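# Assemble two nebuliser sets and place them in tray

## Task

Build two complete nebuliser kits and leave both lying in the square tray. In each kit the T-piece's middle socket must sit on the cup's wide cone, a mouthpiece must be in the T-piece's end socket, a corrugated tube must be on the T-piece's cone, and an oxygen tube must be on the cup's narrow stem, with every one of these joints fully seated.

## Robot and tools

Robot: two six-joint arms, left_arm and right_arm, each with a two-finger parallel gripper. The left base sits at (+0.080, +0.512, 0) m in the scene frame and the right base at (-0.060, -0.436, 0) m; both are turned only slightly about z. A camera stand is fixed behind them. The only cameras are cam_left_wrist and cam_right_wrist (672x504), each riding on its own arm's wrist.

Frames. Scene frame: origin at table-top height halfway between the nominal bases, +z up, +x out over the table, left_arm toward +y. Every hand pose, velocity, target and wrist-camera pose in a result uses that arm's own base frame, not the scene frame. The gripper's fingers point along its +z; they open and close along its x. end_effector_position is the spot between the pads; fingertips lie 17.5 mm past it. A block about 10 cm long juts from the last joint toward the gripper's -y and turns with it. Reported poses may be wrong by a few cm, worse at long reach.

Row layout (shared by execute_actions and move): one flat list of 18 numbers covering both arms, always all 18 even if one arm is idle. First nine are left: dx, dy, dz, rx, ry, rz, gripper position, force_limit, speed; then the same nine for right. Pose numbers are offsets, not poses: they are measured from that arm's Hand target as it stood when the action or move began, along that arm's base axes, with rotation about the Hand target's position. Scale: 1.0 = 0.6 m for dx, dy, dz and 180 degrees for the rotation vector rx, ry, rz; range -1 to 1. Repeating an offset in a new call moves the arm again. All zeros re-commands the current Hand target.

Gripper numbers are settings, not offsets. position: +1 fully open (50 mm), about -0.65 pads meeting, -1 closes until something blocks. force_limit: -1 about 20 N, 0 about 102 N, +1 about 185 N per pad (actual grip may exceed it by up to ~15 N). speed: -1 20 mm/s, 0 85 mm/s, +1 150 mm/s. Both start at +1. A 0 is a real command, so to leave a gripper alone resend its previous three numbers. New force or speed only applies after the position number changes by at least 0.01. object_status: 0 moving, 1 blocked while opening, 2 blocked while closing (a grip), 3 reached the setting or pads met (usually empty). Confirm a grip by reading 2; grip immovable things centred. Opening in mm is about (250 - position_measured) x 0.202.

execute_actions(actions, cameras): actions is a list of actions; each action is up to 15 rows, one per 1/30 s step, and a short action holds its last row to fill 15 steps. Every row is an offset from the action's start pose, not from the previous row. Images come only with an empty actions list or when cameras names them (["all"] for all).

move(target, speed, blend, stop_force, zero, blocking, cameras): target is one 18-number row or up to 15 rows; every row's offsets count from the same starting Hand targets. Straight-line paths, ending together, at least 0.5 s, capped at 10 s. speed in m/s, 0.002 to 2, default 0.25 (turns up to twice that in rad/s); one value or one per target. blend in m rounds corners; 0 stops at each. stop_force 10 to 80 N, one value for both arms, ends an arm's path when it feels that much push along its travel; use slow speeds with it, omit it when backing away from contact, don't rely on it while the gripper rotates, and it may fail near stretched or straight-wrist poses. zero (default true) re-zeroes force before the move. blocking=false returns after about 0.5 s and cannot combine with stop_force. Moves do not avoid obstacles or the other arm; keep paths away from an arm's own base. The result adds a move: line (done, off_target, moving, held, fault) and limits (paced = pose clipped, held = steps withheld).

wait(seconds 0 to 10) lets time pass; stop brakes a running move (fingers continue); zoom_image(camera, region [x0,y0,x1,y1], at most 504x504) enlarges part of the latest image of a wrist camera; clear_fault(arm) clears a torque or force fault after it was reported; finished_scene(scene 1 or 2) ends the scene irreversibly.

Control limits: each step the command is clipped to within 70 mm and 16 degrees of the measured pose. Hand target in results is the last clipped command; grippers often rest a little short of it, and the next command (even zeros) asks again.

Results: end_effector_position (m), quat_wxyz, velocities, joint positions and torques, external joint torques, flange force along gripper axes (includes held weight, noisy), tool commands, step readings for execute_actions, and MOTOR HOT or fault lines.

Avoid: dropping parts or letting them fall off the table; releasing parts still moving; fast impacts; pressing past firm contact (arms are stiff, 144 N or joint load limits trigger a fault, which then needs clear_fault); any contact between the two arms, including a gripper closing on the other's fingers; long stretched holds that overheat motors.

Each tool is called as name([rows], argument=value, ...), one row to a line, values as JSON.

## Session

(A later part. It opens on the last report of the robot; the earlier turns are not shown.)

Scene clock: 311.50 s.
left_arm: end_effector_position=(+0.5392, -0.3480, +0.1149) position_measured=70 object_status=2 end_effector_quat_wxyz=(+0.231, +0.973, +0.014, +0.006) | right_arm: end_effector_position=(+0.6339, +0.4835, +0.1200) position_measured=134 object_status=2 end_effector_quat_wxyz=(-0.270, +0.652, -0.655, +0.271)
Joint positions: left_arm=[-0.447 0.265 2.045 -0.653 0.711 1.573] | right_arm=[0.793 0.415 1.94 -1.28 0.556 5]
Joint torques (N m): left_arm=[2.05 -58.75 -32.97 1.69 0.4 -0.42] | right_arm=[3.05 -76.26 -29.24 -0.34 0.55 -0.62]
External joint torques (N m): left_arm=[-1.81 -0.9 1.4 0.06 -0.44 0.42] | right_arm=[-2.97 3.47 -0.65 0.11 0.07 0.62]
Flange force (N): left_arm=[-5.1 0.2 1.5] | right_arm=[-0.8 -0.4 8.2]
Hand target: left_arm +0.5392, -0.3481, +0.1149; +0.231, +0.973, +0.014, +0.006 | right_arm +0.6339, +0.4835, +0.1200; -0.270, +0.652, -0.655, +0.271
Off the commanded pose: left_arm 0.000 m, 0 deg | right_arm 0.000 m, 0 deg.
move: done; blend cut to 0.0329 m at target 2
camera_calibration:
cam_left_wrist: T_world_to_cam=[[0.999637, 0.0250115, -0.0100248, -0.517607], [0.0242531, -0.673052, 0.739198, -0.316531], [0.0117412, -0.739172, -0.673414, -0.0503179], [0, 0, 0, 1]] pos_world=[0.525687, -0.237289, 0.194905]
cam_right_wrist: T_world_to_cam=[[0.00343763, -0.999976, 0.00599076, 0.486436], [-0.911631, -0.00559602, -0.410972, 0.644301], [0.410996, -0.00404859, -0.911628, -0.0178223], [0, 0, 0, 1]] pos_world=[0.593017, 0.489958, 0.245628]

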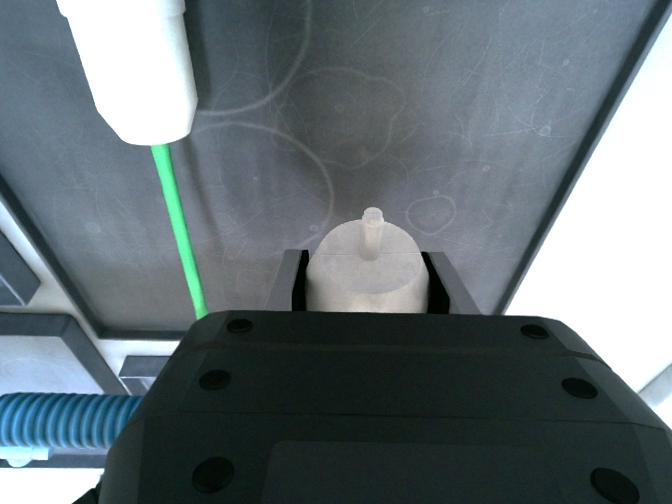

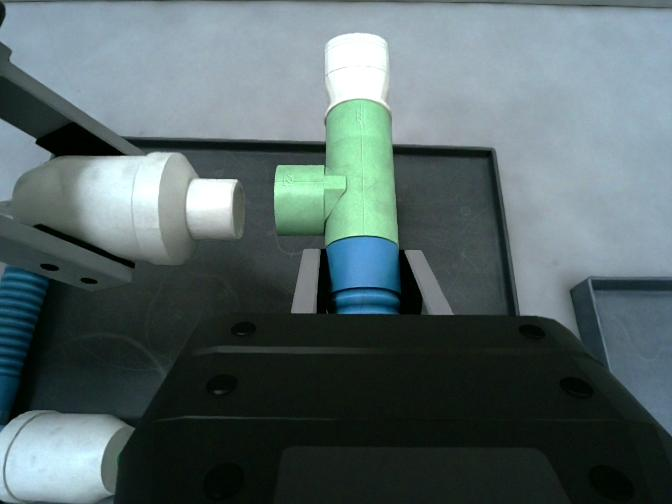

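move(target=[0.00613,-0.00817,0,0,0,0,-1,0,-0.9,0,0,0,0,0,0,-1,0,-0.5], speed=0.05, cameras=["cam_right_wrist"])

zoom_image(camera="cam_right_wrist", region=[180, 140, 340, 260])

Scene clock: 313.90 s.
left_arm: end_effector_position=(+0.5429, -0.3530, +0.1149) position_measured=70 object_status=2 end_effector_quat_wxyz=(+0.231, +0.973, +0.014, +0.006) | right_arm: end_effector_position=(+0.6339, +0.4835, +0.1200) position_measured=134 object_status=2 end_effector_quat_wxyz=(-0.270, +0.652, -0.655, +0.271)
Joint positions: left_arm=[-0.452 0.272 2.035 -0.651 0.712 1.566] | right_arm=[0.793 0.415 1.94 -1.28 0.556 5]
Joint torques (N m): left_arm=[2.2 -59.53 -33.06 1.67 0.38 -0.37] | right_arm=[3.49 -77.02 -29.2 -0.32 0.62 -0.6]
External joint torques (N m): left_arm=[-2.08 -1.08 1.56 0.07 -0.4 0.37] | right_arm=[-3.53 4.2 -0.71 0.09 0 0.6]
Flange force (N): left_arm=[-5.8 0.5 1.3] | right_arm=[-0.8 -0.7 9.8]
Hand target: left_arm +0.5429, -0.3530, +0.1149; +0.231, +0.973, +0.014, +0.006 | right_arm +0.6339, +0.4835, +0.1200; -0.270, +0.652, -0.655, +0.271
Off the commanded pose: left_arm 0.000 m, 0 deg | right_arm 0.000 m, 0 deg.
move: done
camera_calibration:
cam_right_wrist: T_world_to_cam=[[0.00343763, -0.999976, 0.00599076, 0.486436], [-0.911631, -0.00559602, -0.410972, 0.644301], [0.410996, -0.00404859, -0.911628, -0.0178223], [0, 0, 0, 1]] pos_world=[0.593017, 0.489958, 0.245628]
Images, in order (width x height): cam_right_wrist 672x504.

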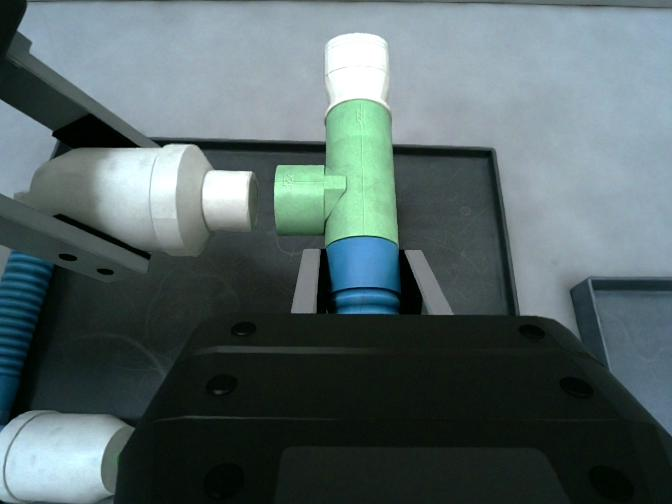

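Scaled by 3.150 from the camera's 672x504 image, which has a finer 960x720 frame.

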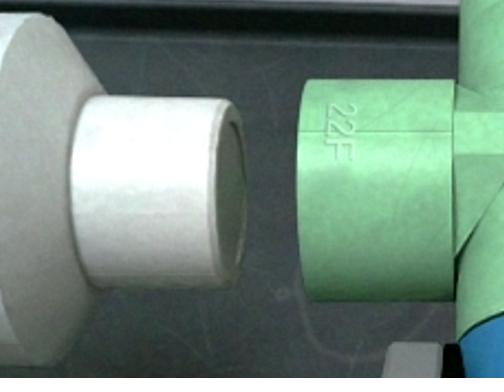

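move(target=[0.00105,-0.00498,0,0,0,0,-1,0,-0.9,0,0,0,0,0,0,-1,0,-0.5], speed=0.04)

move(target=[0.00173,-0.06664,0,0,0,0,-1,0,-0.9,0,0,0,0,0,0,-1,0,-0.5], speed=0.012, stop_force=20, cameras=["cam_right_wrist"])

zoom_image(camera="cam_right_wrist", region=[200, 140, 360, 260])

Scene clock: 315.87 s.
left_arm: end_effector_position=(+0.5435, -0.3560, +0.1149) position_measured=70 object_status=2 end_effector_quat_wxyz=(+0.231, +0.973, +0.014, +0.006) | right_arm: end_effector_position=(+0.6339, +0.4835, +0.1200) position_measured=134 object_status=2 end_effector_quat_wxyz=(-0.270, +0.652, -0.655, +0.271)
Joint positions: left_arm=[-0.456 0.274 2.032 -0.65 0.71 1.561] | right_arm=[0.793 0.415 1.94 -1.28 0.556 5]
Joint torques (N m): left_arm=[2.1 -59.66 -33.16 1.67 0.39 -0.4] | right_arm=[2.93 -76.35 -29.13 -0.31 0.56 -0.63]
External joint torques (N m): left_arm=[-1.85 -1.13 1.38 0.09 -0.45 0.4] | right_arm=[-3 3.4 -0.78 0.08 0.07 0.63]
Flange force (N): left_arm=[-5.4 0.2 1.1] | right_arm=[-0.8 -0.5 8.3]
Hand target: left_arm +0.5435, -0.3560, +0.1149; +0.231, +0.973, +0.014, +0.006 | right_arm +0.6339, +0.4835, +0.1200; -0.270, +0.652, -0.655, +0.271
Off the commanded pose: left_arm 0.000 m, 0 deg | right_arm 0.000 m, 0 deg.
move: done

Scene clock: 317.13 s.
left_arm: end_effector_position=(+0.5438, -0.3645, +0.1148) position_measured=70 object_status=2 end_effector_quat_wxyz=(+0.231, +0.973, +0.014, +0.006) | right_arm: end_effector_position=(+0.6338, +0.4834, +0.1199) position_measured=134 object_status=2 end_effector_quat_wxyz=(-0.270, +0.652, -0.655, +0.271)
Joint positions: left_arm=[-0.469 0.279 2.025 -0.648 0.706 1.547] | right_arm=[0.793 0.415 1.94 -1.28 0.556 5]
Joint torques (N m): left_arm=[-12.4 -60.48 -38.35 -2.31 1.68 0] | right_arm=[17.6 -78.53 -42.72 -2.39 -6.81 -1.05]
External joint torques (N m): left_arm=[12.6 -1.09 6.52 4.08 -1.74 0] | right_arm=[-17.71 5.65 12.75 2.15 7.44 1.05]
Flange force (N): left_arm=[-2.1 -20.8 -9.9] | right_arm=[24.3 3.7 6.9]
Hand target: left_arm +0.5438, -0.3645, +0.1148; +0.231, +0.973, +0.014, +0.006 (not the last commanded pose) | right_arm +0.6339, +0.4835, +0.1200; -0.270, +0.652, -0.655, +0.271
Off the commanded pose: left_arm 0.031 m, 0 deg | right_arm 0.000 m, 0 deg.
move: contact (left_arm)
camera_calibration:
cam_right_wrist: T_world_to_cam=[[0.00330681, -0.999976, 0.00604084, 0.486402], [-0.911686, -0.0054968, -0.410852, 0.644122], [0.410875, -0.00414874, -0.911682, -0.0177383], [0, 0, 0, 1]] pos_world=[0.592917, 0.489858, 0.245529]
Images, in order (width x height): cam_right_wrist 672x504.

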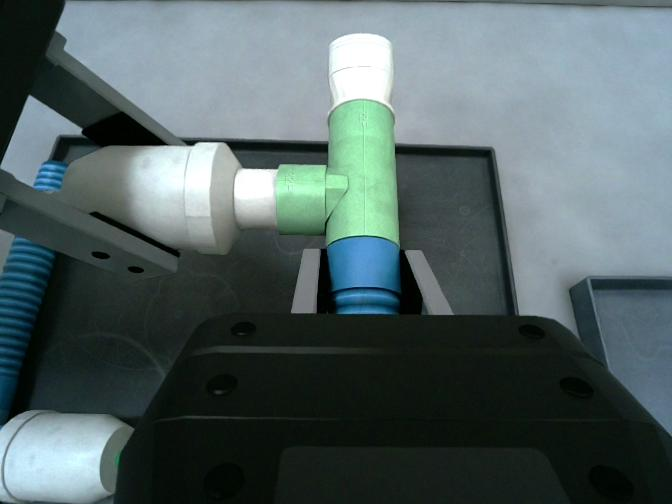

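Scaled by 3.150 from the camera's 672x504 image, which has a finer 960x720 frame.

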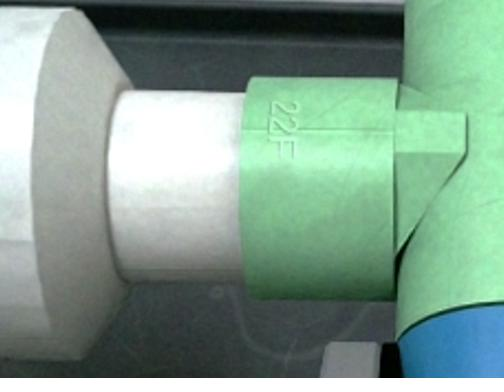

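move([
  [-0.00005,0.0025,0,0,0,0,-1,0,-0.9,0,0,0,0,0,0,-1,0,-0.5],
  [-0.0005,0.0025,-0.00167,0,0,0,-1,0,-0.9,0,0,0,0,0,0,-1,0,-0.5],
], speed=0.02)

move(target=[0.00087,-0.03332,0,0,0,0,-1,0,-0.9,0,0,0,0,0,0,-1,0,-0.5], speed=0.012, stop_force=20, cameras=["cam_right_wrist"])

zoom_image(camera="cam_right_wrist", region=[200, 140, 360, 260])

Scene clock: 320.20 s.
left_arm: end_effector_position=(+0.5435, -0.3629, +0.1139) position_measured=70 object_status=2 end_effector_quat_wxyz=(+0.231, +0.973, +0.014, +0.006) | right_arm: end_effector_position=(+0.6340, +0.4835, +0.1200) position_measured=134 object_status=2 end_effector_quat_wxyz=(-0.270, +0.652, -0.655, +0.271)
Joint positions: left_arm=[-0.467 0.279 2.027 -0.65 0.705 1.551] | right_arm=[0.793 0.415 1.94 -1.28 0.556 5]
Joint torques (N m): left_arm=[1.14 -60.24 -33.57 1.34 0.37 -0.39] | right_arm=[4.43 -77.16 -30.44 -0.61 -0.1 -0.63]
External joint torques (N m): left_arm=[-1.37 -0.5 1.94 0.4 -0.42 0.39] | right_arm=[-4.42 4.11 0.51 0.37 0.73 0.63]
Flange force (N): left_arm=[-5.1 -0.8 1.3] | right_arm=[1.0 -0.3 8.7]
Hand target: left_arm +0.5435, -0.3630, +0.1138; +0.231, +0.973, +0.014, +0.006 | right_arm +0.6339, +0.4835, +0.1200; -0.270, +0.652, -0.655, +0.271
Off the commanded pose: left_arm 0.000 m, 0 deg | right_arm 0.000 m, 0 deg.
move: done

Scene clock: 320.87 s.
left_arm: end_effector_position=(+0.5435, -0.3643, +0.1137) position_measured=70 object_status=2 end_effector_quat_wxyz=(+0.230, +0.973, +0.013, +0.006) | right_arm: end_effector_position=(+0.6339, +0.4835, +0.1200) position_measured=134 object_status=2 end_effector_quat_wxyz=(-0.270, +0.652, -0.655, +0.271)
Joint positions: left_arm=[-0.469 0.28 2.026 -0.649 0.704 1.549] | right_arm=[0.793 0.415 1.94 -1.28 0.556 5]
Joint torques (N m): left_arm=[-13.5 -60.03 -38.09 -2.63 1.81 -0.17] | right_arm=[18.76 -78.76 -43.92 -2.55 -7.26 -0.91]
External joint torques (N m): left_arm=[13.36 -0.86 6.56 4.37 -1.85 0.17] | right_arm=[-18.79 5.95 13.98 2.32 7.88 0.91]
Flange force (N): left_arm=[-1.2 -22.0 -10.2] | right_arm=[26.3 3.8 6.7]
Hand target: left_arm +0.5435, -0.3643, +0.1137; +0.230, +0.973, +0.013, +0.006 (not the last commanded pose) | right_arm +0.6339, +0.4835, +0.1200; -0.270, +0.652, -0.655, +0.271
Off the commanded pose: left_arm 0.019 m, 0 deg | right_arm 0.000 m, 0 deg.
move: contact (left_arm)
camera_calibration:
cam_right_wrist: T_world_to_cam=[[0.00343715, -0.999976, 0.00599107, 0.486436], [-0.911593, -0.00559608, -0.411056, 0.644299], [0.411079, -0.00404856, -0.911591, -0.017881], [0, 0, 0, 1]] pos_world=[0.593017, 0.489958, 0.245628]
Images, in order (width x height): cam_right_wrist 672x504.

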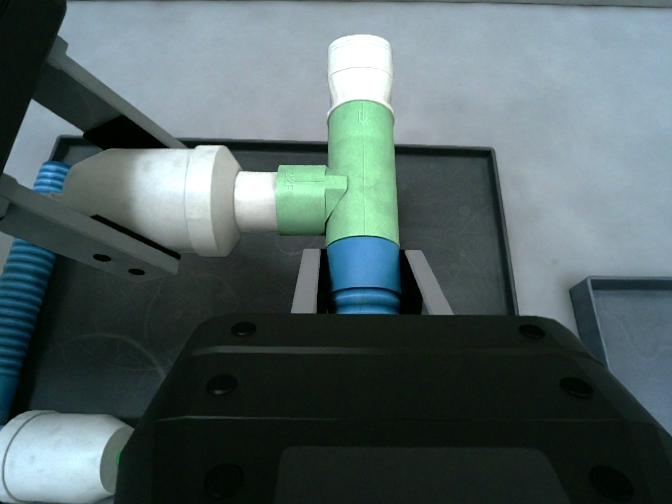

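Scaled by 3.150 from the camera's 672x504 image, which has a finer 960x720 frame.

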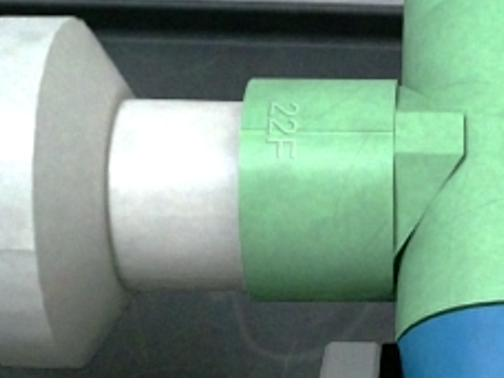

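move([
  [-0.00005,0.0025,0,0,0,0,-1,0,-0.9,0,0,0,0,0,0,-1,0,-0.5],
  [0.00145,0.0025,0,0,0,0,-1,0,-0.9,0,0,0,0,0,0,-1,0,-0.5],
], speed=0.02)

move(target=[0.00087,-0.03332,0,0,0,0,-1,0,-0.9,0,0,0,0,0,0,-1,0,-0.5], speed=0.012, stop_force=20, cameras=["cam_right_wrist"])

zoom_image(camera="cam_right_wrist", region=[200, 140, 360, 260])

Scene clock: 322.13 s.
left_arm: end_effector_position=(+0.5443, -0.3628, +0.1138) position_measured=70 object_status=2 end_effector_quat_wxyz=(+0.231, +0.973, +0.013, +0.006) | right_arm: end_effector_position=(+0.6339, +0.4835, +0.1200) position_measured=134 object_status=2 end_effector_quat_wxyz=(-0.270, +0.652, -0.655, +0.271)
Joint positions: left_arm=[-0.466 0.28 2.026 -0.649 0.706 1.552] | right_arm=[0.793 0.415 1.94 -1.28 0.556 5]
Joint torques (N m): left_arm=[1.55 -59.77 -34.04 1.41 0.28 -0.39] | right_arm=[4.5 -76.52 -29.88 -0.5 0.16 -0.65]
External joint torques (N m): left_arm=[-1.4 -1.8 2.21 0.36 -0.34 0.39] | right_arm=[-4.61 3.58 -0.09 0.25 0.46 0.65]
Flange force (N): left_arm=[-7.1 -1.0 -0.4] | right_arm=[1.2 -1.1 8.9]
Hand target: left_arm +0.5444, -0.3628, +0.1137; +0.230, +0.973, +0.013, +0.006 | right_arm +0.6339, +0.4835, +0.1200; -0.270, +0.652, -0.655, +0.271
Off the commanded pose: left_arm 0.000 m, 0 deg | right_arm 0.000 m, 0 deg.
move: done

Scene clock: 322.87 s.
left_arm: end_effector_position=(+0.5445, -0.3646, +0.1137) position_measured=70 object_status=2 end_effector_quat_wxyz=(+0.230, +0.973, +0.013, +0.006) | right_arm: end_effector_position=(+0.6339, +0.4834, +0.1199) position_measured=134 object_status=2 end_effector_quat_wxyz=(-0.270, +0.652, -0.655, +0.271)
Joint positions: left_arm=[-0.469 0.281 2.024 -0.649 0.705 1.549] | right_arm=[0.793 0.415 1.94 -1.28 0.556 5]
Joint torques (N m): left_arm=[-15.97 -60.15 -38.65 -3.14 2.12 -0.04] | right_arm=[21.19 -79.08 -45.8 -3.01 -8.4 -1.13]
External joint torques (N m): left_arm=[15.99 -1.63 6.8 4.9 -2.18 0.04] | right_arm=[-21.24 6.03 15.84 2.78 9.02 1.13]
Flange force (N): left_arm=[-0.6 -25.1 -13.1] | right_arm=[30.2 4.1 6.3]
Hand target: left_arm +0.5445, -0.3646, +0.1137; +0.230, +0.973, +0.013, +0.006 (not the last commanded pose) | right_arm +0.6339, +0.4835, +0.1200; -0.270, +0.652, -0.655, +0.271
Off the commanded pose: left_arm 0.018 m, 0 deg | right_arm 0.000 m, 0 deg.
move: contact (left_arm)
camera_calibration:
cam_right_wrist: T_world_to_cam=[[0.00330626, -0.999976, 0.00604091, 0.486502], [-0.911669, -0.00549649, -0.410889, 0.644163], [0.410913, -0.0041488, -0.911665, -0.017673], [0, 0, 0, 1]] pos_world=[0.592917, 0.489958, 0.245629]
Images, in order (width x height): cam_right_wrist 672x504.

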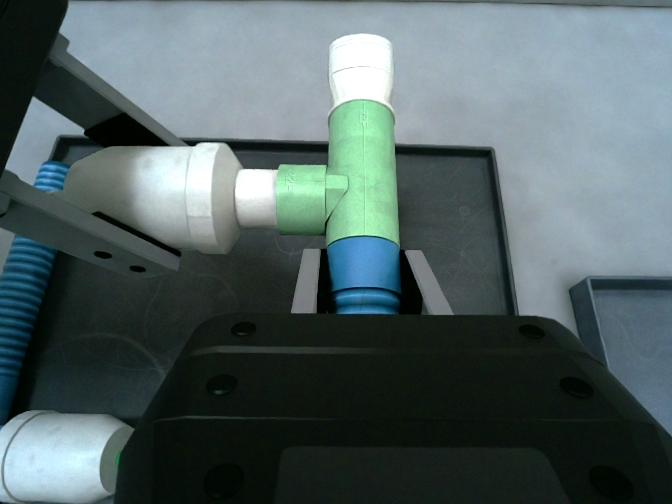

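Scaled by 3.150 from the camera's 672x504 image, which has a finer 960x720 frame.

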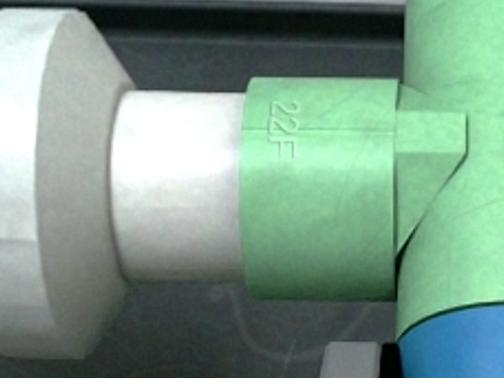

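move([
  [-0.00005,0.0025,0,0,0,0,-1,0,-0.9,0,0,0,0,0,0,-1,0,-0.5],
  [0.00062,0.0025,-0.00167,0,0,0,-1,0,-0.9,0,0,0,0,0,0,-1,0,-0.5],
], speed=0.02)

move(target=[0.00087,-0.03332,0,0,0,0,-1,0,-0.9,0,0,0,0,0,0,-1,0,-0.5], speed=0.012, stop_force=20, cameras=["cam_right_wrist"])

zoom_image(camera="cam_right_wrist", region=[200, 140, 360, 260])

Scene clock: 324.30 s.
left_arm: end_effector_position=(+0.5449, -0.3631, +0.1127) position_measured=70 object_status=2 end_effector_quat_wxyz=(+0.230, +0.973, +0.013, +0.006) | right_arm: end_effector_position=(+0.6340, +0.4835, +0.1200) position_measured=134 object_status=2 end_effector_quat_wxyz=(-0.270, +0.652, -0.655, +0.271)
Joint positions: left_arm=[-0.466 0.282 2.026 -0.65 0.704 1.553] | right_arm=[0.793 0.415 1.94 -1.28 0.556 5]
Joint torques (N m): left_arm=[0.14 -59.57 -34.18 1.03 0.15 -0.42] | right_arm=[6.88 -77.66 -31.55 -0.8 -0.89 -0.72]
External joint torques (N m): left_arm=[-0.1 -1.82 2.57 0.72 -0.2 0.42] | right_arm=[-6.81 4.61 1.6 0.56 1.51 0.72]
Flange force (N): left_arm=[-6.5 -2.8 -1.8] | right_arm=[3.9 -0.7 9.9]
Hand target: left_arm +0.5449, -0.3631, +0.1127; +0.230, +0.973, +0.013, +0.006 | right_arm +0.6339, +0.4835, +0.1200; -0.270, +0.652, -0.655, +0.271
Off the commanded pose: left_arm 0.000 m, 0 deg | right_arm 0.000 m, 0 deg.
move: done

Scene clock: 325.00 s.
left_arm: end_effector_position=(+0.5450, -0.3647, +0.1126) position_measured=70 object_status=2 end_effector_quat_wxyz=(+0.230, +0.973, +0.013, +0.007) | right_arm: end_effector_position=(+0.6339, +0.4835, +0.1200) position_measured=134 object_status=2 end_effector_quat_wxyz=(-0.270, +0.652, -0.655, +0.271)
Joint positions: left_arm=[-0.469 0.283 2.024 -0.65 0.703 1.551] | right_arm=[0.793 0.415 1.94 -1.28 0.556 5]
Joint torques (N m): left_arm=[-17.37 -60.25 -39.64 -3.78 1.99 -0.18] | right_arm=[24.12 -79.67 -47.67 -3.15 -9.53 -1.06]
External joint torques (N m): left_arm=[17.55 -1.63 8.02 5.53 -2.05 0.18] | right_arm=[-24.21 6.81 17.69 2.91 10.16 1.06]
Flange force (N): left_arm=[-1.0 -28.2 -14.6] | right_arm=[34.3 4.0 7.5]
Hand target: left_arm +0.5450, -0.3647, +0.1126; +0.230, +0.973, +0.013, +0.007 (not the last commanded pose) | right_arm +0.6339, +0.4835, +0.1200; -0.270, +0.652, -0.655, +0.271
Off the commanded pose: left_arm 0.018 m, 0 deg | right_arm 0.000 m, 0 deg.
move: contact (left_arm)
camera_calibration:
cam_right_wrist: T_world_to_cam=[[0.00343715, -0.999976, 0.00599107, 0.486436], [-0.911593, -0.00559608, -0.411056, 0.644299], [0.411079, -0.00404856, -0.911591, -0.017881], [0, 0, 0, 1]] pos_world=[0.593017, 0.489958, 0.245628]
Images, in order (width x height): cam_right_wrist 672x504.

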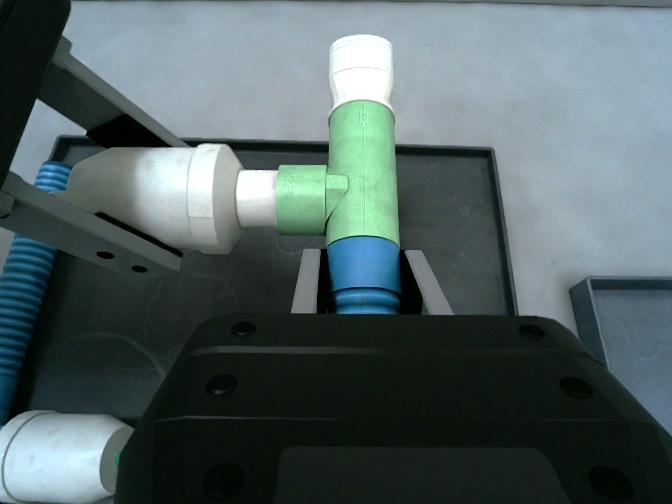

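Scaled by 3.150 from the camera's 672x504 image, which has a finer 960x720 frame.

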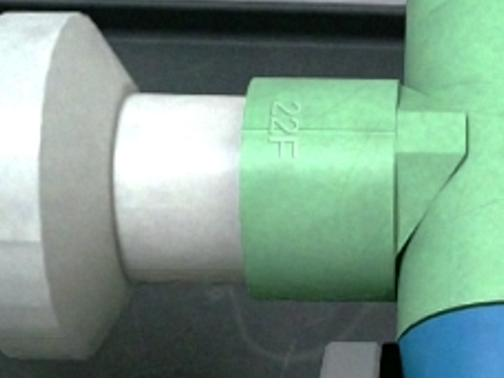

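move([
  [-0.00005,0.0022,0,0,0,0,-1,0,-0.9,0,0,0,0,0,0,-1,0,-0.5],
  [0.00072,0.0022,-0.00167,0,0,0,-1,0,-0.9,0,0,0,0,0,0,-1,0,-0.5],
], speed=0.02)

move(target=[0.00087,-0.03332,0,0,0,0,-1,0,-0.9,0,0,0,0,0,0,-1,0,-0.5], speed=0.012, stop_force=20, cameras=["cam_right_wrist"])

zoom_image(camera="cam_right_wrist", region=[200, 140, 360, 260])

Scene clock: 326.13 s.
left_arm: end_effector_position=(+0.5454, -0.3634, +0.1116) position_measured=70 object_status=2 end_effector_quat_wxyz=(+0.230, +0.973, +0.013, +0.007) | right_arm: end_effector_position=(+0.6339, +0.4835, +0.1200) position_measured=134 object_status=2 end_effector_quat_wxyz=(-0.270, +0.652, -0.655, +0.271)
Joint positions: left_arm=[-0.466 0.284 2.025 -0.651 0.703 1.555] | right_arm=[0.793 0.415 1.94 -1.28 0.556 5]
Joint torques (N m): left_arm=[-1.7 -60.26 -35.26 0.54 0.12 -0.39] | right_arm=[9.26 -78.23 -33.3 -1.08 -1.91 -0.8]
External joint torques (N m): left_arm=[1.56 -1.84 3.54 1.2 -0.16 0.39] | right_arm=[-9.28 5.3 3.41 0.84 2.53 0.8]
Flange force (N): left_arm=[-6.6 -5.6 -3.3] | right_arm=[7.4 -0.3 10.6]
Hand target: left_arm +0.5454, -0.3634, +0.1116; +0.230, +0.973, +0.013, +0.007 | right_arm +0.6339, +0.4835, +0.1200; -0.270, +0.652, -0.655, +0.271
Off the commanded pose: left_arm 0.000 m, 0 deg | right_arm 0.000 m, 0 deg.
move: done

Scene clock: 326.83 s.
left_arm: end_effector_position=(+0.5456, -0.3648, +0.1115) position_measured=70 object_status=2 end_effector_quat_wxyz=(+0.230, +0.973, +0.013, +0.007) | right_arm: end_effector_position=(+0.6339, +0.4835, +0.1200) position_measured=134 object_status=2 end_effector_quat_wxyz=(-0.270, +0.652, -0.655, +0.271)
Joint positions: left_arm=[-0.469 0.285 2.024 -0.651 0.702 1.552] | right_arm=[0.793 0.415 1.94 -1.28 0.556 5]
Joint torques (N m): left_arm=[-17.33 -59.61 -40.32 -3.84 1.36 -0.29] | right_arm=[25.18 -80.04 -47.86 -3.12 -9.85 -1.07]
External joint torques (N m): left_arm=[17.42 -2.26 8.68 5.6 -1.41 0.29] | right_arm=[-25.15 7.05 17.98 2.89 10.47 1.07]
Flange force (N): left_arm=[-2.5 -28.7 -16.2] | right_arm=[35.2 3.8 8.2]
Hand target: left_arm +0.5455, -0.3648, +0.1115; +0.230, +0.973, +0.013, +0.007 (not the last commanded pose) | right_arm +0.6339, +0.4835, +0.1200; -0.270, +0.652, -0.655, +0.271
Off the commanded pose: left_arm 0.019 m, 0 deg | right_arm 0.000 m, 0 deg.
move: contact (left_arm)
camera_calibration:
cam_right_wrist: T_world_to_cam=[[0.0033464, -0.999977, 0.00594983, 0.4865], [-0.911631, -0.00549603, -0.410973, 0.644252], [0.410996, -0.00404877, -0.911628, -0.017822], [0, 0, 0, 1]] pos_world=[0.593017, 0.489958, 0.245628]
Images, in order (width x height): cam_right_wrist 672x504.

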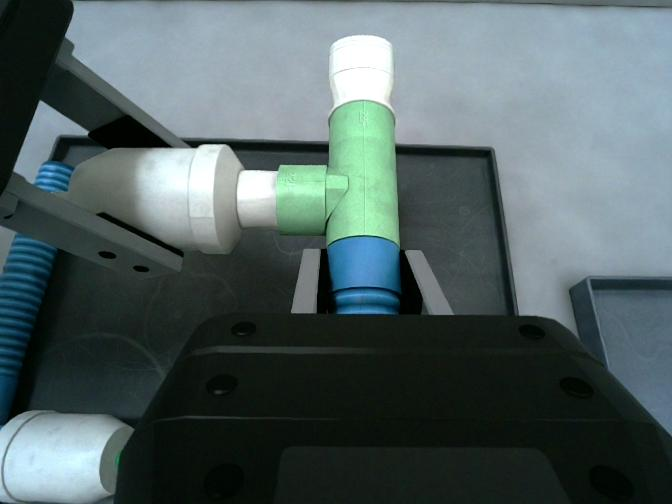

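Scaled by 3.150 from the camera's 672x504 image, which has a finer 960x720 frame.

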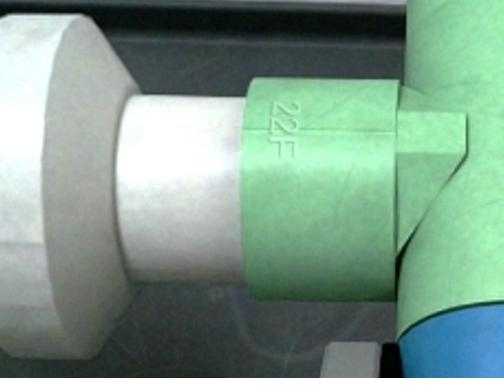

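move([
  [-0.0001,0.0033,0,0,0,0,-1,0,-0.9,0,0,0,0,0,0,-1,0,-0.5],
  [-0.0009,0.0033,0.0018,0,0,0,-1,0,-0.9,0,0,0,0,0,0,-0.97,0.7,-0.5],
], speed=0.02)

move(target=[0.00087,-0.03332,0,0,0,0,-1,0,-0.9,0,0,0,0,0,0,-0.97,0.7,-0.5], speed=0.012, stop_force=35, cameras=["cam_right_wrist"])

zoom_image(camera="cam_right_wrist", region=[200, 140, 360, 260])

Scene clock: 329.57 s.
left_arm: end_effector_position=(+0.5450, -0.3628, +0.1126) position_measured=70 object_status=2 end_effector_quat_wxyz=(+0.230, +0.973, +0.013, +0.007) | right_arm: end_effector_position=(+0.6339, +0.4835, +0.1200) position_measured=138 object_status=2 end_effector_quat_wxyz=(-0.270, +0.652, -0.655, +0.271)
Joint positions: left_arm=[-0.466 0.282 2.026 -0.65 0.704 1.554] | right_arm=[0.793 0.415 1.94 -1.28 0.556 5]
Joint torques (N m): left_arm=[2.13 -60.66 -33.09 1.67 0.38 -0.43] | right_arm=[2.94 -76.87 -29.5 -0.37 0.58 -0.56]
External joint torques (N m): left_arm=[-2.16 -0.66 1.58 0.07 -0.43 0.43] | right_arm=[-3.04 4.19 -0.35 0.14 0.05 0.56]
Flange force (N): left_arm=[-5.5 0.3 1.9] | right_arm=[-1.0 -0.1 9.1]
Hand target: left_arm +0.5450, -0.3628, +0.1126; +0.230, +0.973, +0.013, +0.007 | right_arm +0.6339, +0.4835, +0.1200; -0.270, +0.652, -0.655, +0.271
Off the commanded pose: left_arm 0.000 m, 0 deg | right_arm 0.000 m, 0 deg.
move: done

Scene clock: 330.33 s.
left_arm: end_effector_position=(+0.5451, -0.3653, +0.1126) position_measured=70 object_status=2 end_effector_quat_wxyz=(+0.230, +0.973, +0.013, +0.007) | right_arm: end_effector_position=(+0.6339, +0.4834, +0.1200) position_measured=138 object_status=2 end_effector_quat_wxyz=(-0.270, +0.652, -0.655, +0.271)
Joint positions: left_arm=[-0.47 0.284 2.024 -0.649 0.702 1.549] | right_arm=[0.793 0.415 1.94 -1.28 0.556 5]
Joint torques (N m): left_arm=[-23.33 -59.97 -42.42 -5.59 2.11 -0.17] | right_arm=[30.35 -80.29 -53.14 -3.87 -12.82 -1.19]
External joint torques (N m): left_arm=[23.43 -1.26 10.99 7.35 -2.16 0.17] | right_arm=[-30.3 7.41 23.17 3.63 13.43 1.19]
Flange force (N): left_arm=[-0.3 -37.7 -19.1] | right_arm=[44.7 5.7 6.5]
Hand target: left_arm +0.5451, -0.3653, +0.1126; +0.230, +0.973, +0.013, +0.007 (not the last commanded pose) | right_arm +0.6339, +0.4835, +0.1200; -0.270, +0.652, -0.655, +0.271
Off the commanded pose: left_arm 0.018 m, 0 deg | right_arm 0.000 m, 0 deg.
move: contact (left_arm)
camera_calibration:
cam_right_wrist: T_world_to_cam=[[0.00330499, -0.999976, 0.00604137, 0.486502], [-0.911594, -0.00549628, -0.411055, 0.64425], [0.411079, -0.00414874, -0.91159, -0.0178314], [0, 0, 0, 1]] pos_world=[0.593016, 0.489958, 0.245628]
Images, in order (width x height): cam_right_wrist 672x504.

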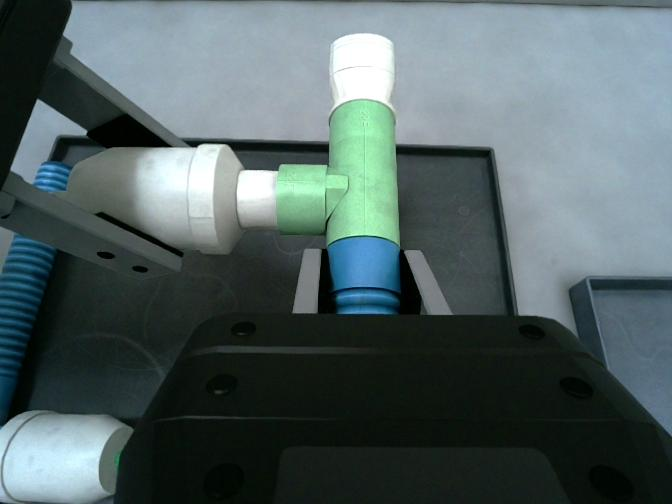

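Scaled by 3.150 from the camera's 672x504 image, which has a finer 960x720 frame.

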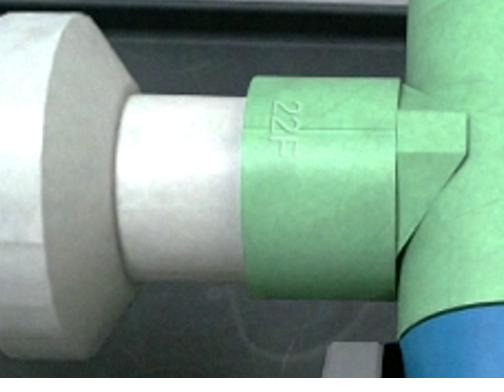

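zoom_image(camera="cam_right_wrist", region=[50, 120, 350, 270])

Scaled by 1.680 from the camera's 672x504 image, which has a finer 960x720 frame.

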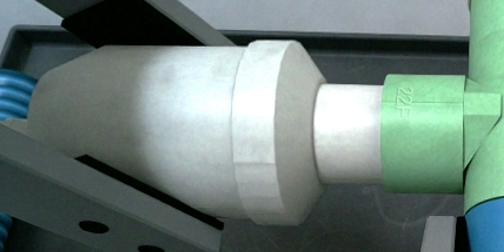

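move([
  [-0.0001,0.005,0,0,0,0,-1,0,-0.9,0,0,0,0,0,0,-0.97,0.7,-0.5],
  [-0.0033,0.005,0.005,0,0,0,-1,0,-0.9,0,0,0,0,0,0,-0.97,0.7,-0.5],
], speed=0.02)

move(target=[0.00087,-0.03332,0,0,0,0,-1,0,-0.9,0,0,0,0,0,0,-0.97,0.7,-0.5], speed=0.012, stop_force=20, cameras=["cam_right_wrist"])

zoom_image(camera="cam_right_wrist", region=[200, 140, 360, 260])

Scene clock: 335.77 s.
left_arm: end_effector_position=(+0.5431, -0.3622, +0.1156) position_measured=70 object_status=2 end_effector_quat_wxyz=(+0.230, +0.973, +0.013, +0.007) | right_arm: end_effector_position=(+0.6339, +0.4835, +0.1200) position_measured=138 object_status=2 end_effector_quat_wxyz=(-0.270, +0.652, -0.655, +0.271)
Joint positions: left_arm=[-0.467 0.276 2.027 -0.646 0.707 1.548] | right_arm=[0.793 0.415 1.94 -1.28 0.556 5]
Joint torques (N m): left_arm=[1.92 -60.12 -33.17 1.69 0.33 -0.47] | right_arm=[3.08 -76.47 -29.24 -0.34 0.65 -0.65]
External joint torques (N m): left_arm=[-1.89 -1.2 1.21 0.08 -0.39 0.47] | right_arm=[-3.16 3.62 -0.71 0.1 -0.03 0.65]
Flange force (N): left_arm=[-5.2 0.3 0.9] | right_arm=[-0.7 -0.5 8.8]
Hand target: left_arm +0.5431, -0.3623, +0.1156; +0.230, +0.973, +0.013, +0.007 | right_arm +0.6339, +0.4835, +0.1200; -0.270, +0.652, -0.655, +0.271
Off the commanded pose: left_arm 0.000 m, 0 deg | right_arm 0.000 m, 0 deg.
move: done

Scene clock: 337.67 s.
left_arm: end_effector_position=(+0.5436, -0.3781, +0.1155) position_measured=70 object_status=2 end_effector_quat_wxyz=(+0.230, +0.973, +0.013, +0.007) | right_arm: end_effector_position=(+0.6339, +0.4834, +0.1200) position_measured=138 object_status=2 end_effector_quat_wxyz=(-0.270, +0.652, -0.655, +0.271)
Joint positions: left_arm=[-0.49 0.285 2.014 -0.642 0.699 1.523] | right_arm=[0.793 0.415 1.94 -1.28 0.556 5]
Joint torques (N m): left_arm=[-8.67 -56.51 -40.65 -1.92 -1.63 -0.7] | right_arm=[23.45 -84.09 -42.72 -2.29 -7.16 -1.07]
External joint torques (N m): left_arm=[8.61 -5.83 8.54 3.72 1.54 0.7] | right_arm=[-23.39 11 12.67 2.05 7.77 1.07]
Flange force (N): left_arm=[-11.6 -18.5 -17.2] | right_arm=[25.2 1.0 19.0]
Hand target: left_arm +0.5435, -0.3781, +0.1155; +0.230, +0.973, +0.013, +0.007 (not the last commanded pose) | right_arm +0.6339, +0.4835, +0.1200; -0.270, +0.652, -0.655, +0.271
Off the commanded pose: left_arm 0.004 m, 0 deg | right_arm 0.000 m, 0 deg.
move: contact (left_arm)
camera_calibration:
cam_right_wrist: T_world_to_cam=[[0.0033464, -0.999977, 0.00594983, 0.4865], [-0.911631, -0.00549603, -0.410973, 0.644252], [0.410996, -0.00404877, -0.911628, -0.017822], [0, 0, 0, 1]] pos_world=[0.593017, 0.489958, 0.245628]
Images, in order (width x height): cam_right_wrist 672x504.

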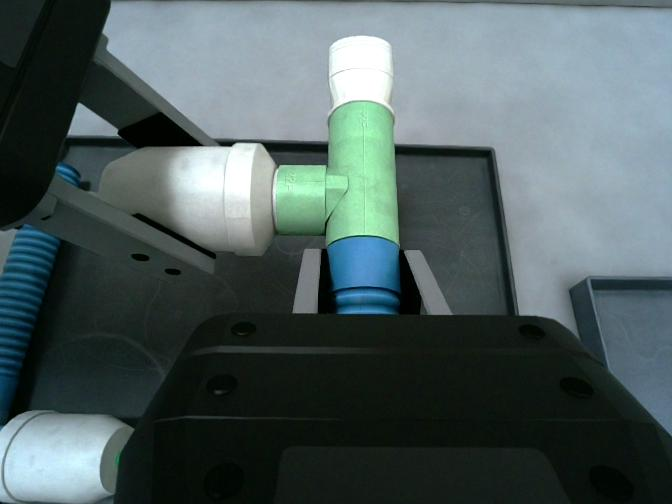

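Scaled by 3.150 from the camera's 672x504 image, which has a finer 960x720 frame.

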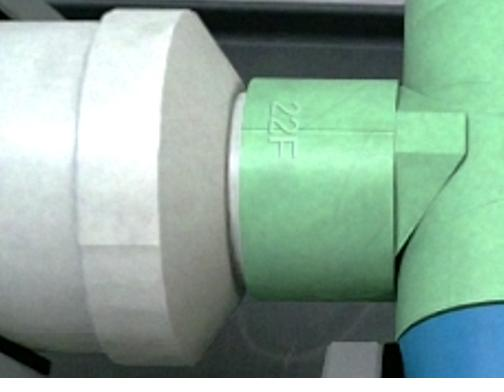

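move([
  [-0.00005,0.002,0,0,0,0,-1,0,-0.9,0,0,0,0,0,0,-0.97,0.7,-0.5],
  [-0.00005,0.002,0,0,0,0,-1,0,-0.9,0,0,0,0,0,0,0.4,0,-0.8],
  [-0.00005,0.002,0,0,0,0,-1,0,-0.9,0,0,0.25,0,0,0,0.4,0,-0.8],
], speed=[0.02,0.02,0.15], cameras=["cam_right_wrist"])

Scene clock: 341.60 s.
left_arm: end_effector_position=(+0.5435, -0.3769, +0.1155) position_measured=70 object_status=2 end_effector_quat_wxyz=(+0.230, +0.973, +0.013, +0.007) | right_arm: end_effector_position=(+0.6338, +0.4835, +0.2701) position_measured=92 object_status=3 end_effector_quat_wxyz=(-0.270, +0.652, -0.655, +0.271)
Joint positions: left_arm=[-0.489 0.284 2.015 -0.643 0.7 1.525] | right_arm=[0.793 0.26 1.827 -0.939 0.677 4.585]
Joint torques (N m): left_arm=[2.18 -61.38 -33.68 1.68 0.33 -0.42] | right_arm=[2.88 -68.87 -36.83 0.73 -0.25 -0.57]
External joint torques (N m): left_arm=[-2.11 -0.37 1.88 0.1 -0.43 0.42] | right_arm=[-2.9 3.48 -1.22 0.14 -0.04 0.57]
Flange force (N): left_arm=[-5.6 -0.2 2.3] | right_arm=[-2.7 -3.3 7.2]
Hand target: left_arm +0.5435, -0.3769, +0.1155; +0.230, +0.973, +0.013, +0.007 | right_arm +0.6339, +0.4835, +0.2700; -0.270, +0.652, -0.655, +0.271
Off the commanded pose: left_arm 0.000 m, 0 deg | right_arm 0.000 m, 0 deg.
move: done
camera_calibration:
cam_right_wrist: T_world_to_cam=[[0.00347833, -0.999977, 0.00589995, 0.485549], [-0.911593, -0.00559616, -0.411056, 0.705907], [0.41108, -0.00394857, -0.911591, 0.118941], [0, 0, 0, 1]] pos_world=[0.592917, 0.489957, 0.395728]
Images, in order (width x height): cam_right_wrist 672x504.

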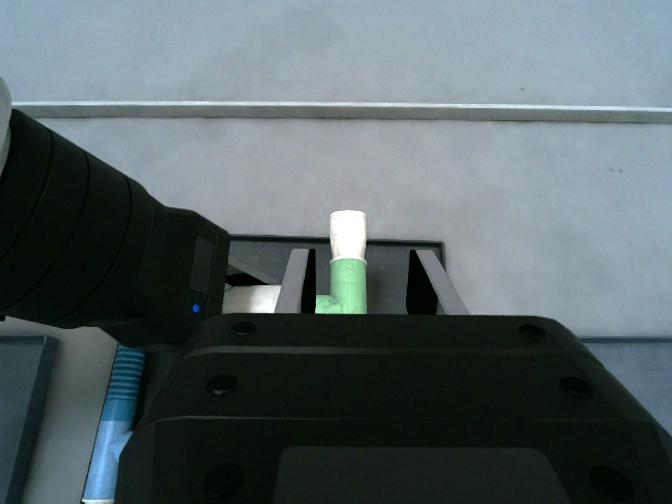

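move([
  [0,0,0,0,0,0,-1,0,-0.9,0.0665,-0.1392,0,0.1956,0.1950,-0.4708,0.208,0,-0.8],
  [0,0,0,0,0,0,-1,0,-0.9,0.0665,-0.0725,-0.2533,0.1956,0.1950,-0.4708,0.208,0,-0.8],
], speed=[0.3,0.2], blend=[0.03,0], cameras=["cam_right_wrist","cam_left_wrist"])

Scene clock: 345.87 s.
left_arm: end_effector_position=(+0.5435, -0.3769, +0.1155) position_measured=70 object_status=2 end_effector_quat_wxyz=(+0.230, +0.973, +0.013, +0.007) | right_arm: end_effector_position=(+0.6737, +0.4399, +0.1179) position_measured=121 object_status=3 end_effector_quat_wxyz=(+0.000, +0.000, +1.000, +0.000)
Joint positions: left_arm=[-0.489 0.284 2.015 -0.643 0.7 1.525] | right_arm=[0.536 0.539 1.549 0 1.055 5.249]
Joint torques (N m): left_arm=[2.27 -61.29 -33.54 1.67 0.26 -0.41] | right_arm=[3.24 -96.21 -37.57 3.48 -0.03 -0.6]
External joint torques (N m): left_arm=[-2.31 -0.97 1.72 0.11 -0.33 0.41] | right_arm=[-3.25 2.9 -0.83 0.3 0.06 0.6]
Flange force (N): left_arm=[-6.1 0.3 1.4] | right_arm=[-6.8 0.5 1.6]
Hand target: left_arm +0.5435, -0.3769, +0.1155; +0.230, +0.973, +0.013, +0.007 | right_arm +0.6738, +0.4400, +0.1180; +0.000, +0.000, +1.000, +0.000
Off the commanded pose: left_arm 0.000 m, 0 deg | right_arm 0.000 m, 0 deg.
move: done
camera_calibration:
cam_left_wrist: T_world_to_cam=[[0.999656, 0.0246306, -0.00898923, -0.521487], [0.0232465, -0.67401, 0.738357, -0.336304], [0.0121273, -0.738312, -0.674351, -0.0710562], [0, 0, 0, 1]] pos_world=[0.529987, -0.26629, 0.195708]
cam_right_wrist: T_world_to_cam=[[-0.999959, -0.00907976, -0.000287575, 0.683643], [-0.00859438, 0.9353, 0.353751, -0.432964], [-0.002943, 0.353738, -0.93534, 0.0880526], [0, 0, 0, 1]] pos_world=[0.680153, 0.380011, 0.235717]

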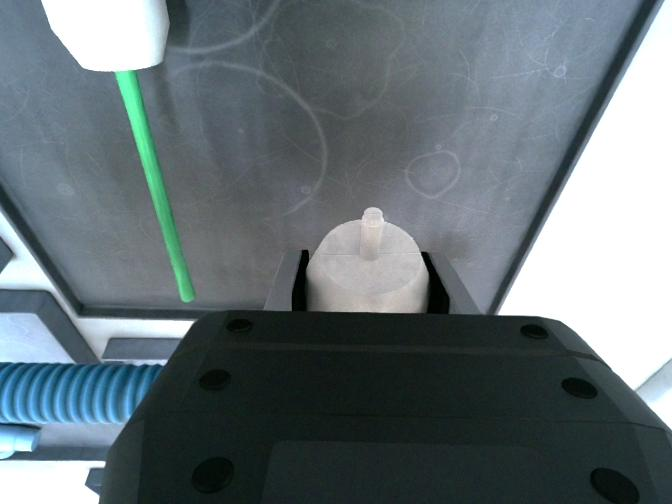

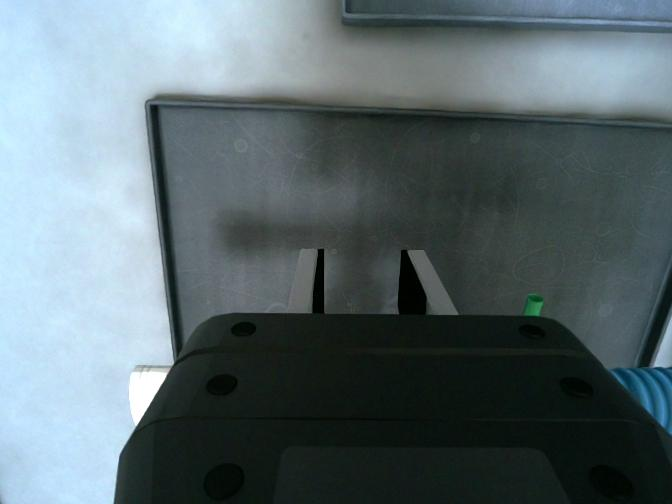

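move(target=[0,0,0,0,0,0,-1,0,-0.9,0,0.02,0,0,0,0,0.208,0,-0.8], speed=0.05)

move(target=[0,0,0,0,0,0,-1,0,-0.9,0,0.0133,0,0,0,0,0.208,0,-0.8], speed=0.012, stop_force=10)

Scene clock: 346.90 s.
left_arm: end_effector_position=(+0.5435, -0.3769, +0.1155) position_measured=70 object_status=2 end_effector_quat_wxyz=(+0.230, +0.973, +0.013, +0.007) | right_arm: end_effector_position=(+0.6738, +0.4520, +0.1180) position_measured=121 object_status=3 end_effector_quat_wxyz=(+0.000, +0.000, +1.000, +0.000)
Joint positions: left_arm=[-0.489 0.284 2.015 -0.643 0.7 1.525] | right_arm=[0.548 0.548 1.533 0 1.061 5.262]
Joint torques (N m): left_arm=[2.18 -61.42 -33.47 1.66 0.31 -0.42] | right_arm=[3.18 -97.71 -37.77 3.45 -0.02 -0.57]
External joint torques (N m): left_arm=[-2.02 -0.77 1.55 0.13 -0.41 0.42] | right_arm=[-3.1 3.52 -0.71 0.33 0.05 0.57]
Flange force (N): left_arm=[-5.4 0.1 1.5] | right_arm=[-7.2 1.1 2.2]
Hand target: left_arm +0.5435, -0.3769, +0.1155; +0.230, +0.973, +0.013, +0.007 | right_arm +0.6738, +0.4520, +0.1180; +0.000, +0.000, +1.000, +0.000
Off the commanded pose: left_arm 0.000 m, 0 deg | right_arm 0.000 m, 0 deg.
move: done

Scene clock: 348.17 s.
left_arm: end_effector_position=(+0.5435, -0.3769, +0.1155) position_measured=70 object_status=2 end_effector_quat_wxyz=(+0.230, +0.973, +0.013, +0.007) | right_arm: end_effector_position=(+0.6738, +0.4599, +0.1180) position_measured=121 object_status=3 end_effector_quat_wxyz=(+0.000, +0.000, +1.000, +0.000)
Joint positions: left_arm=[-0.489 0.284 2.015 -0.643 0.7 1.525] | right_arm=[0.557 0.554 1.523 -0.001 1.065 5.27]
Joint torques (N m): left_arm=[-0.82 -61.34 -35.66 0.77 0 -0.39] | right_arm=[7.28 -98.39 -39.28 4.71 -0.71 -0.79]
External joint torques (N m): left_arm=[0.77 -1.1 3.51 1.03 -0.09 0.39] | right_arm=[-7.25 3.41 0.65 -0.92 0.74 0.79]
Flange force (N): left_arm=[-6.3 -4.8 -1.7] | right_arm=[-7.5 -4.5 2.0]
Hand target: left_arm +0.5435, -0.3769, +0.1155; +0.230, +0.973, +0.013, +0.007 | right_arm +0.6738, +0.4599, +0.1180; +0.000, +0.000, +1.000, +0.000
Off the commanded pose: left_arm 0.000 m, 0 deg | right_arm 0.000 m, 0 deg.
move: done

move(target=[0.00035,-0.01333,0,0,0,0,-1,0,-0.9,0,0,0,0,0,0,0.208,0,-0.8], speed=0.012, stop_force=78)

Scene clock: 349.23 s.
left_arm: end_effector_position=(+0.5436, -0.3811, +0.1154) position_measured=70 object_status=2 end_effector_quat_wxyz=(+0.230, +0.973, +0.013, +0.007) | right_arm: end_effector_position=(+0.6738, +0.4599, +0.1180) position_measured=121 object_status=3 end_effector_quat_wxyz=(+0.000, +0.000, +1.000, +0.000)
Joint positions: left_arm=[-0.495 0.287 2.012 -0.641 0.698 1.518] | right_arm=[0.557 0.554 1.523 -0.001 1.065 5.27]
Joint torques (N m): left_arm=[-48.52 -61.9 -64.37 -14.35 -0.94 -0.27] | right_arm=[71.36 -102.66 -68.84 24.06 -15.25 -0.87]
External joint torques (N m): left_arm=[48.77 -0.65 32.32 16.16 0.83 0.27] | right_arm=[-71.29 7.82 30.26 -20.27 15.28 0.87]
Flange force (N): left_arm=[-8.5 -85.5 -43.4] | right_arm=[-7.9 -99.2 5.3]
Hand target: left_arm +0.5436, -0.3811, +0.1154; +0.230, +0.973, +0.013, +0.007 (not the last commanded pose) | right_arm +0.6738, +0.4599, +0.1180; +0.000, +0.000, +1.000, +0.000
Off the commanded pose: left_arm 0.004 m, 0 deg | right_arm 0.000 m, 0 deg.
move: contact (left_arm)

move(target=[0,-0.0005,0,0,0,0,-1,0,-0.9,0,0,0,0,0,0,0.208,0,-0.8], speed=0.012)

Scene clock: 350.10 s.
left_arm: end_effector_position=(+0.5436, -0.3814, +0.1154) position_measured=70 object_status=2 end_effector_quat_wxyz=(+0.230, +0.973, +0.013, +0.007) | right_arm: end_effector_position=(+0.6738, +0.4600, +0.1180) position_measured=121 object_status=3 end_effector_quat_wxyz=(+0.000, +0.000, +1.000, +0.000)
Joint positions: left_arm=[-0.495 0.287 2.012 -0.641 0.698 1.517] | right_arm=[0.557 0.554 1.523 -0.001 1.065 5.27]
Joint torques (N m): left_arm=[-52.67 -62.14 -67.22 -15.76 -1.09 -0.22] | right_arm=[77.23 -103.12 -71.33 25.81 -16.53 -0.9]
External joint torques (N m): left_arm=[52.81 -0.31 35.12 17.57 0.98 0.22] | right_arm=[-77.16 8.22 32.7 -22.01 16.55 0.9]
Flange force (N): left_arm=[-8.8 -92.5 -46.7] | right_arm=[-8.4 -107.5 5.5]
Hand target: left_arm +0.5436, -0.3814, +0.1154; +0.230, +0.973, +0.013, +0.007 | right_arm +0.6738, +0.4599, +0.1180; +0.000, +0.000, +1.000, +0.000
Off the commanded pose: left_arm 0.000 m, 0 deg | right_arm 0.000 m, 0 deg.
move: done

move([
  [-0.00009,0.0033,0,0,0,0,-1,0,-0.9,0,0,0,0,0,0,0.208,0,-0.8],
  [-0.00009,0.0033,0,0,0,0,-1,0,-0.9,0,-0.04,0,0,0,0,0.208,0,-0.8],
  [-0.00009,0.0033,0,0,0,0,-1,0,-0.9,0,-0.06,0.25,0,0,0,0.208,0,-0.8],
  [-0.00009,0.0033,0,0,0,0,-1,0,-0.9,-0.2063,0.0335,0.22,-0.1956,-0.195,0.4708,0.208,0,-0.8],
], speed=[0.02,0.1,0.25,0.3], blend=[0,0.015,0.03,0], cameras=["cam_right_wrist"])

Scene clock: 359.73 s.
left_arm: end_effector_position=(+0.5436, -0.3794, +0.1154) position_measured=70 object_status=2 end_effector_quat_wxyz=(+0.230, +0.973, +0.013, +0.007) | right_arm: end_effector_position=(+0.5500, +0.4801, +0.2500) position_measured=121 object_status=3 end_effector_quat_wxyz=(-0.270, +0.652, -0.655, +0.271)
Joint positions: left_arm=[-0.492 0.286 2.013 -0.642 0.699 1.52] | right_arm=[0.891 0.198 1.95 -1.005 0.712 4.736]
Joint torques (N m): left_arm=[2.12 -61.56 -33.48 1.7 0.32 -0.42] | right_arm=[3.09 -60.33 -35.43 0.39 0 -0.75]
External joint torques (N m): left_arm=[-1.75 -0.57 1.63 0.12 -0.42 0.42] | right_arm=[-3.19 3.16 -0.98 0.13 0.04 0.75]
Flange force (N): left_arm=[-5.1 -0.4 1.7] | right_arm=[-2.2 -2.4 7.5]
Hand target: left_arm +0.5436, -0.3794, +0.1154; +0.230, +0.973, +0.013, +0.007 | right_arm +0.5500, +0.4800, +0.2500; -0.270, +0.652, -0.655, +0.271
Off the commanded pose: left_arm 0.000 m, 0 deg | right_arm 0.000 m, 0 deg.
move: done; blend cut to 0.012 m at target 2
camera_calibration:
cam_right_wrist: T_world_to_cam=[[0.00343763, -0.999976, 0.00599076, 0.482545], [-0.911631, -0.00559602, -0.410972, 0.621222], [0.410996, -0.00404859, -0.911628, 0.135158], [0, 0, 0, 1]] pos_world=[0.509117, 0.486558, 0.375628]
Images, in order (width x height): cam_right_wrist 672x504.

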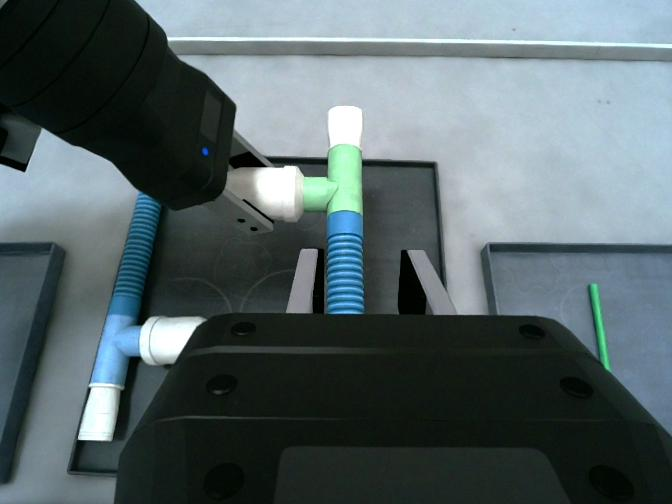

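zoom_image(camera="cam_right_wrist", region=[210, 95, 390, 315])

Scaled by 2.291 from the camera's 672x504 image, which has a finer 960x720 frame.

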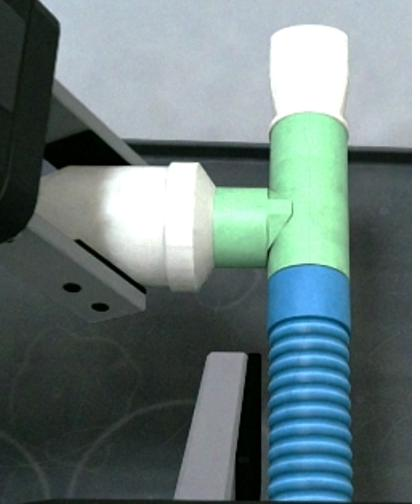

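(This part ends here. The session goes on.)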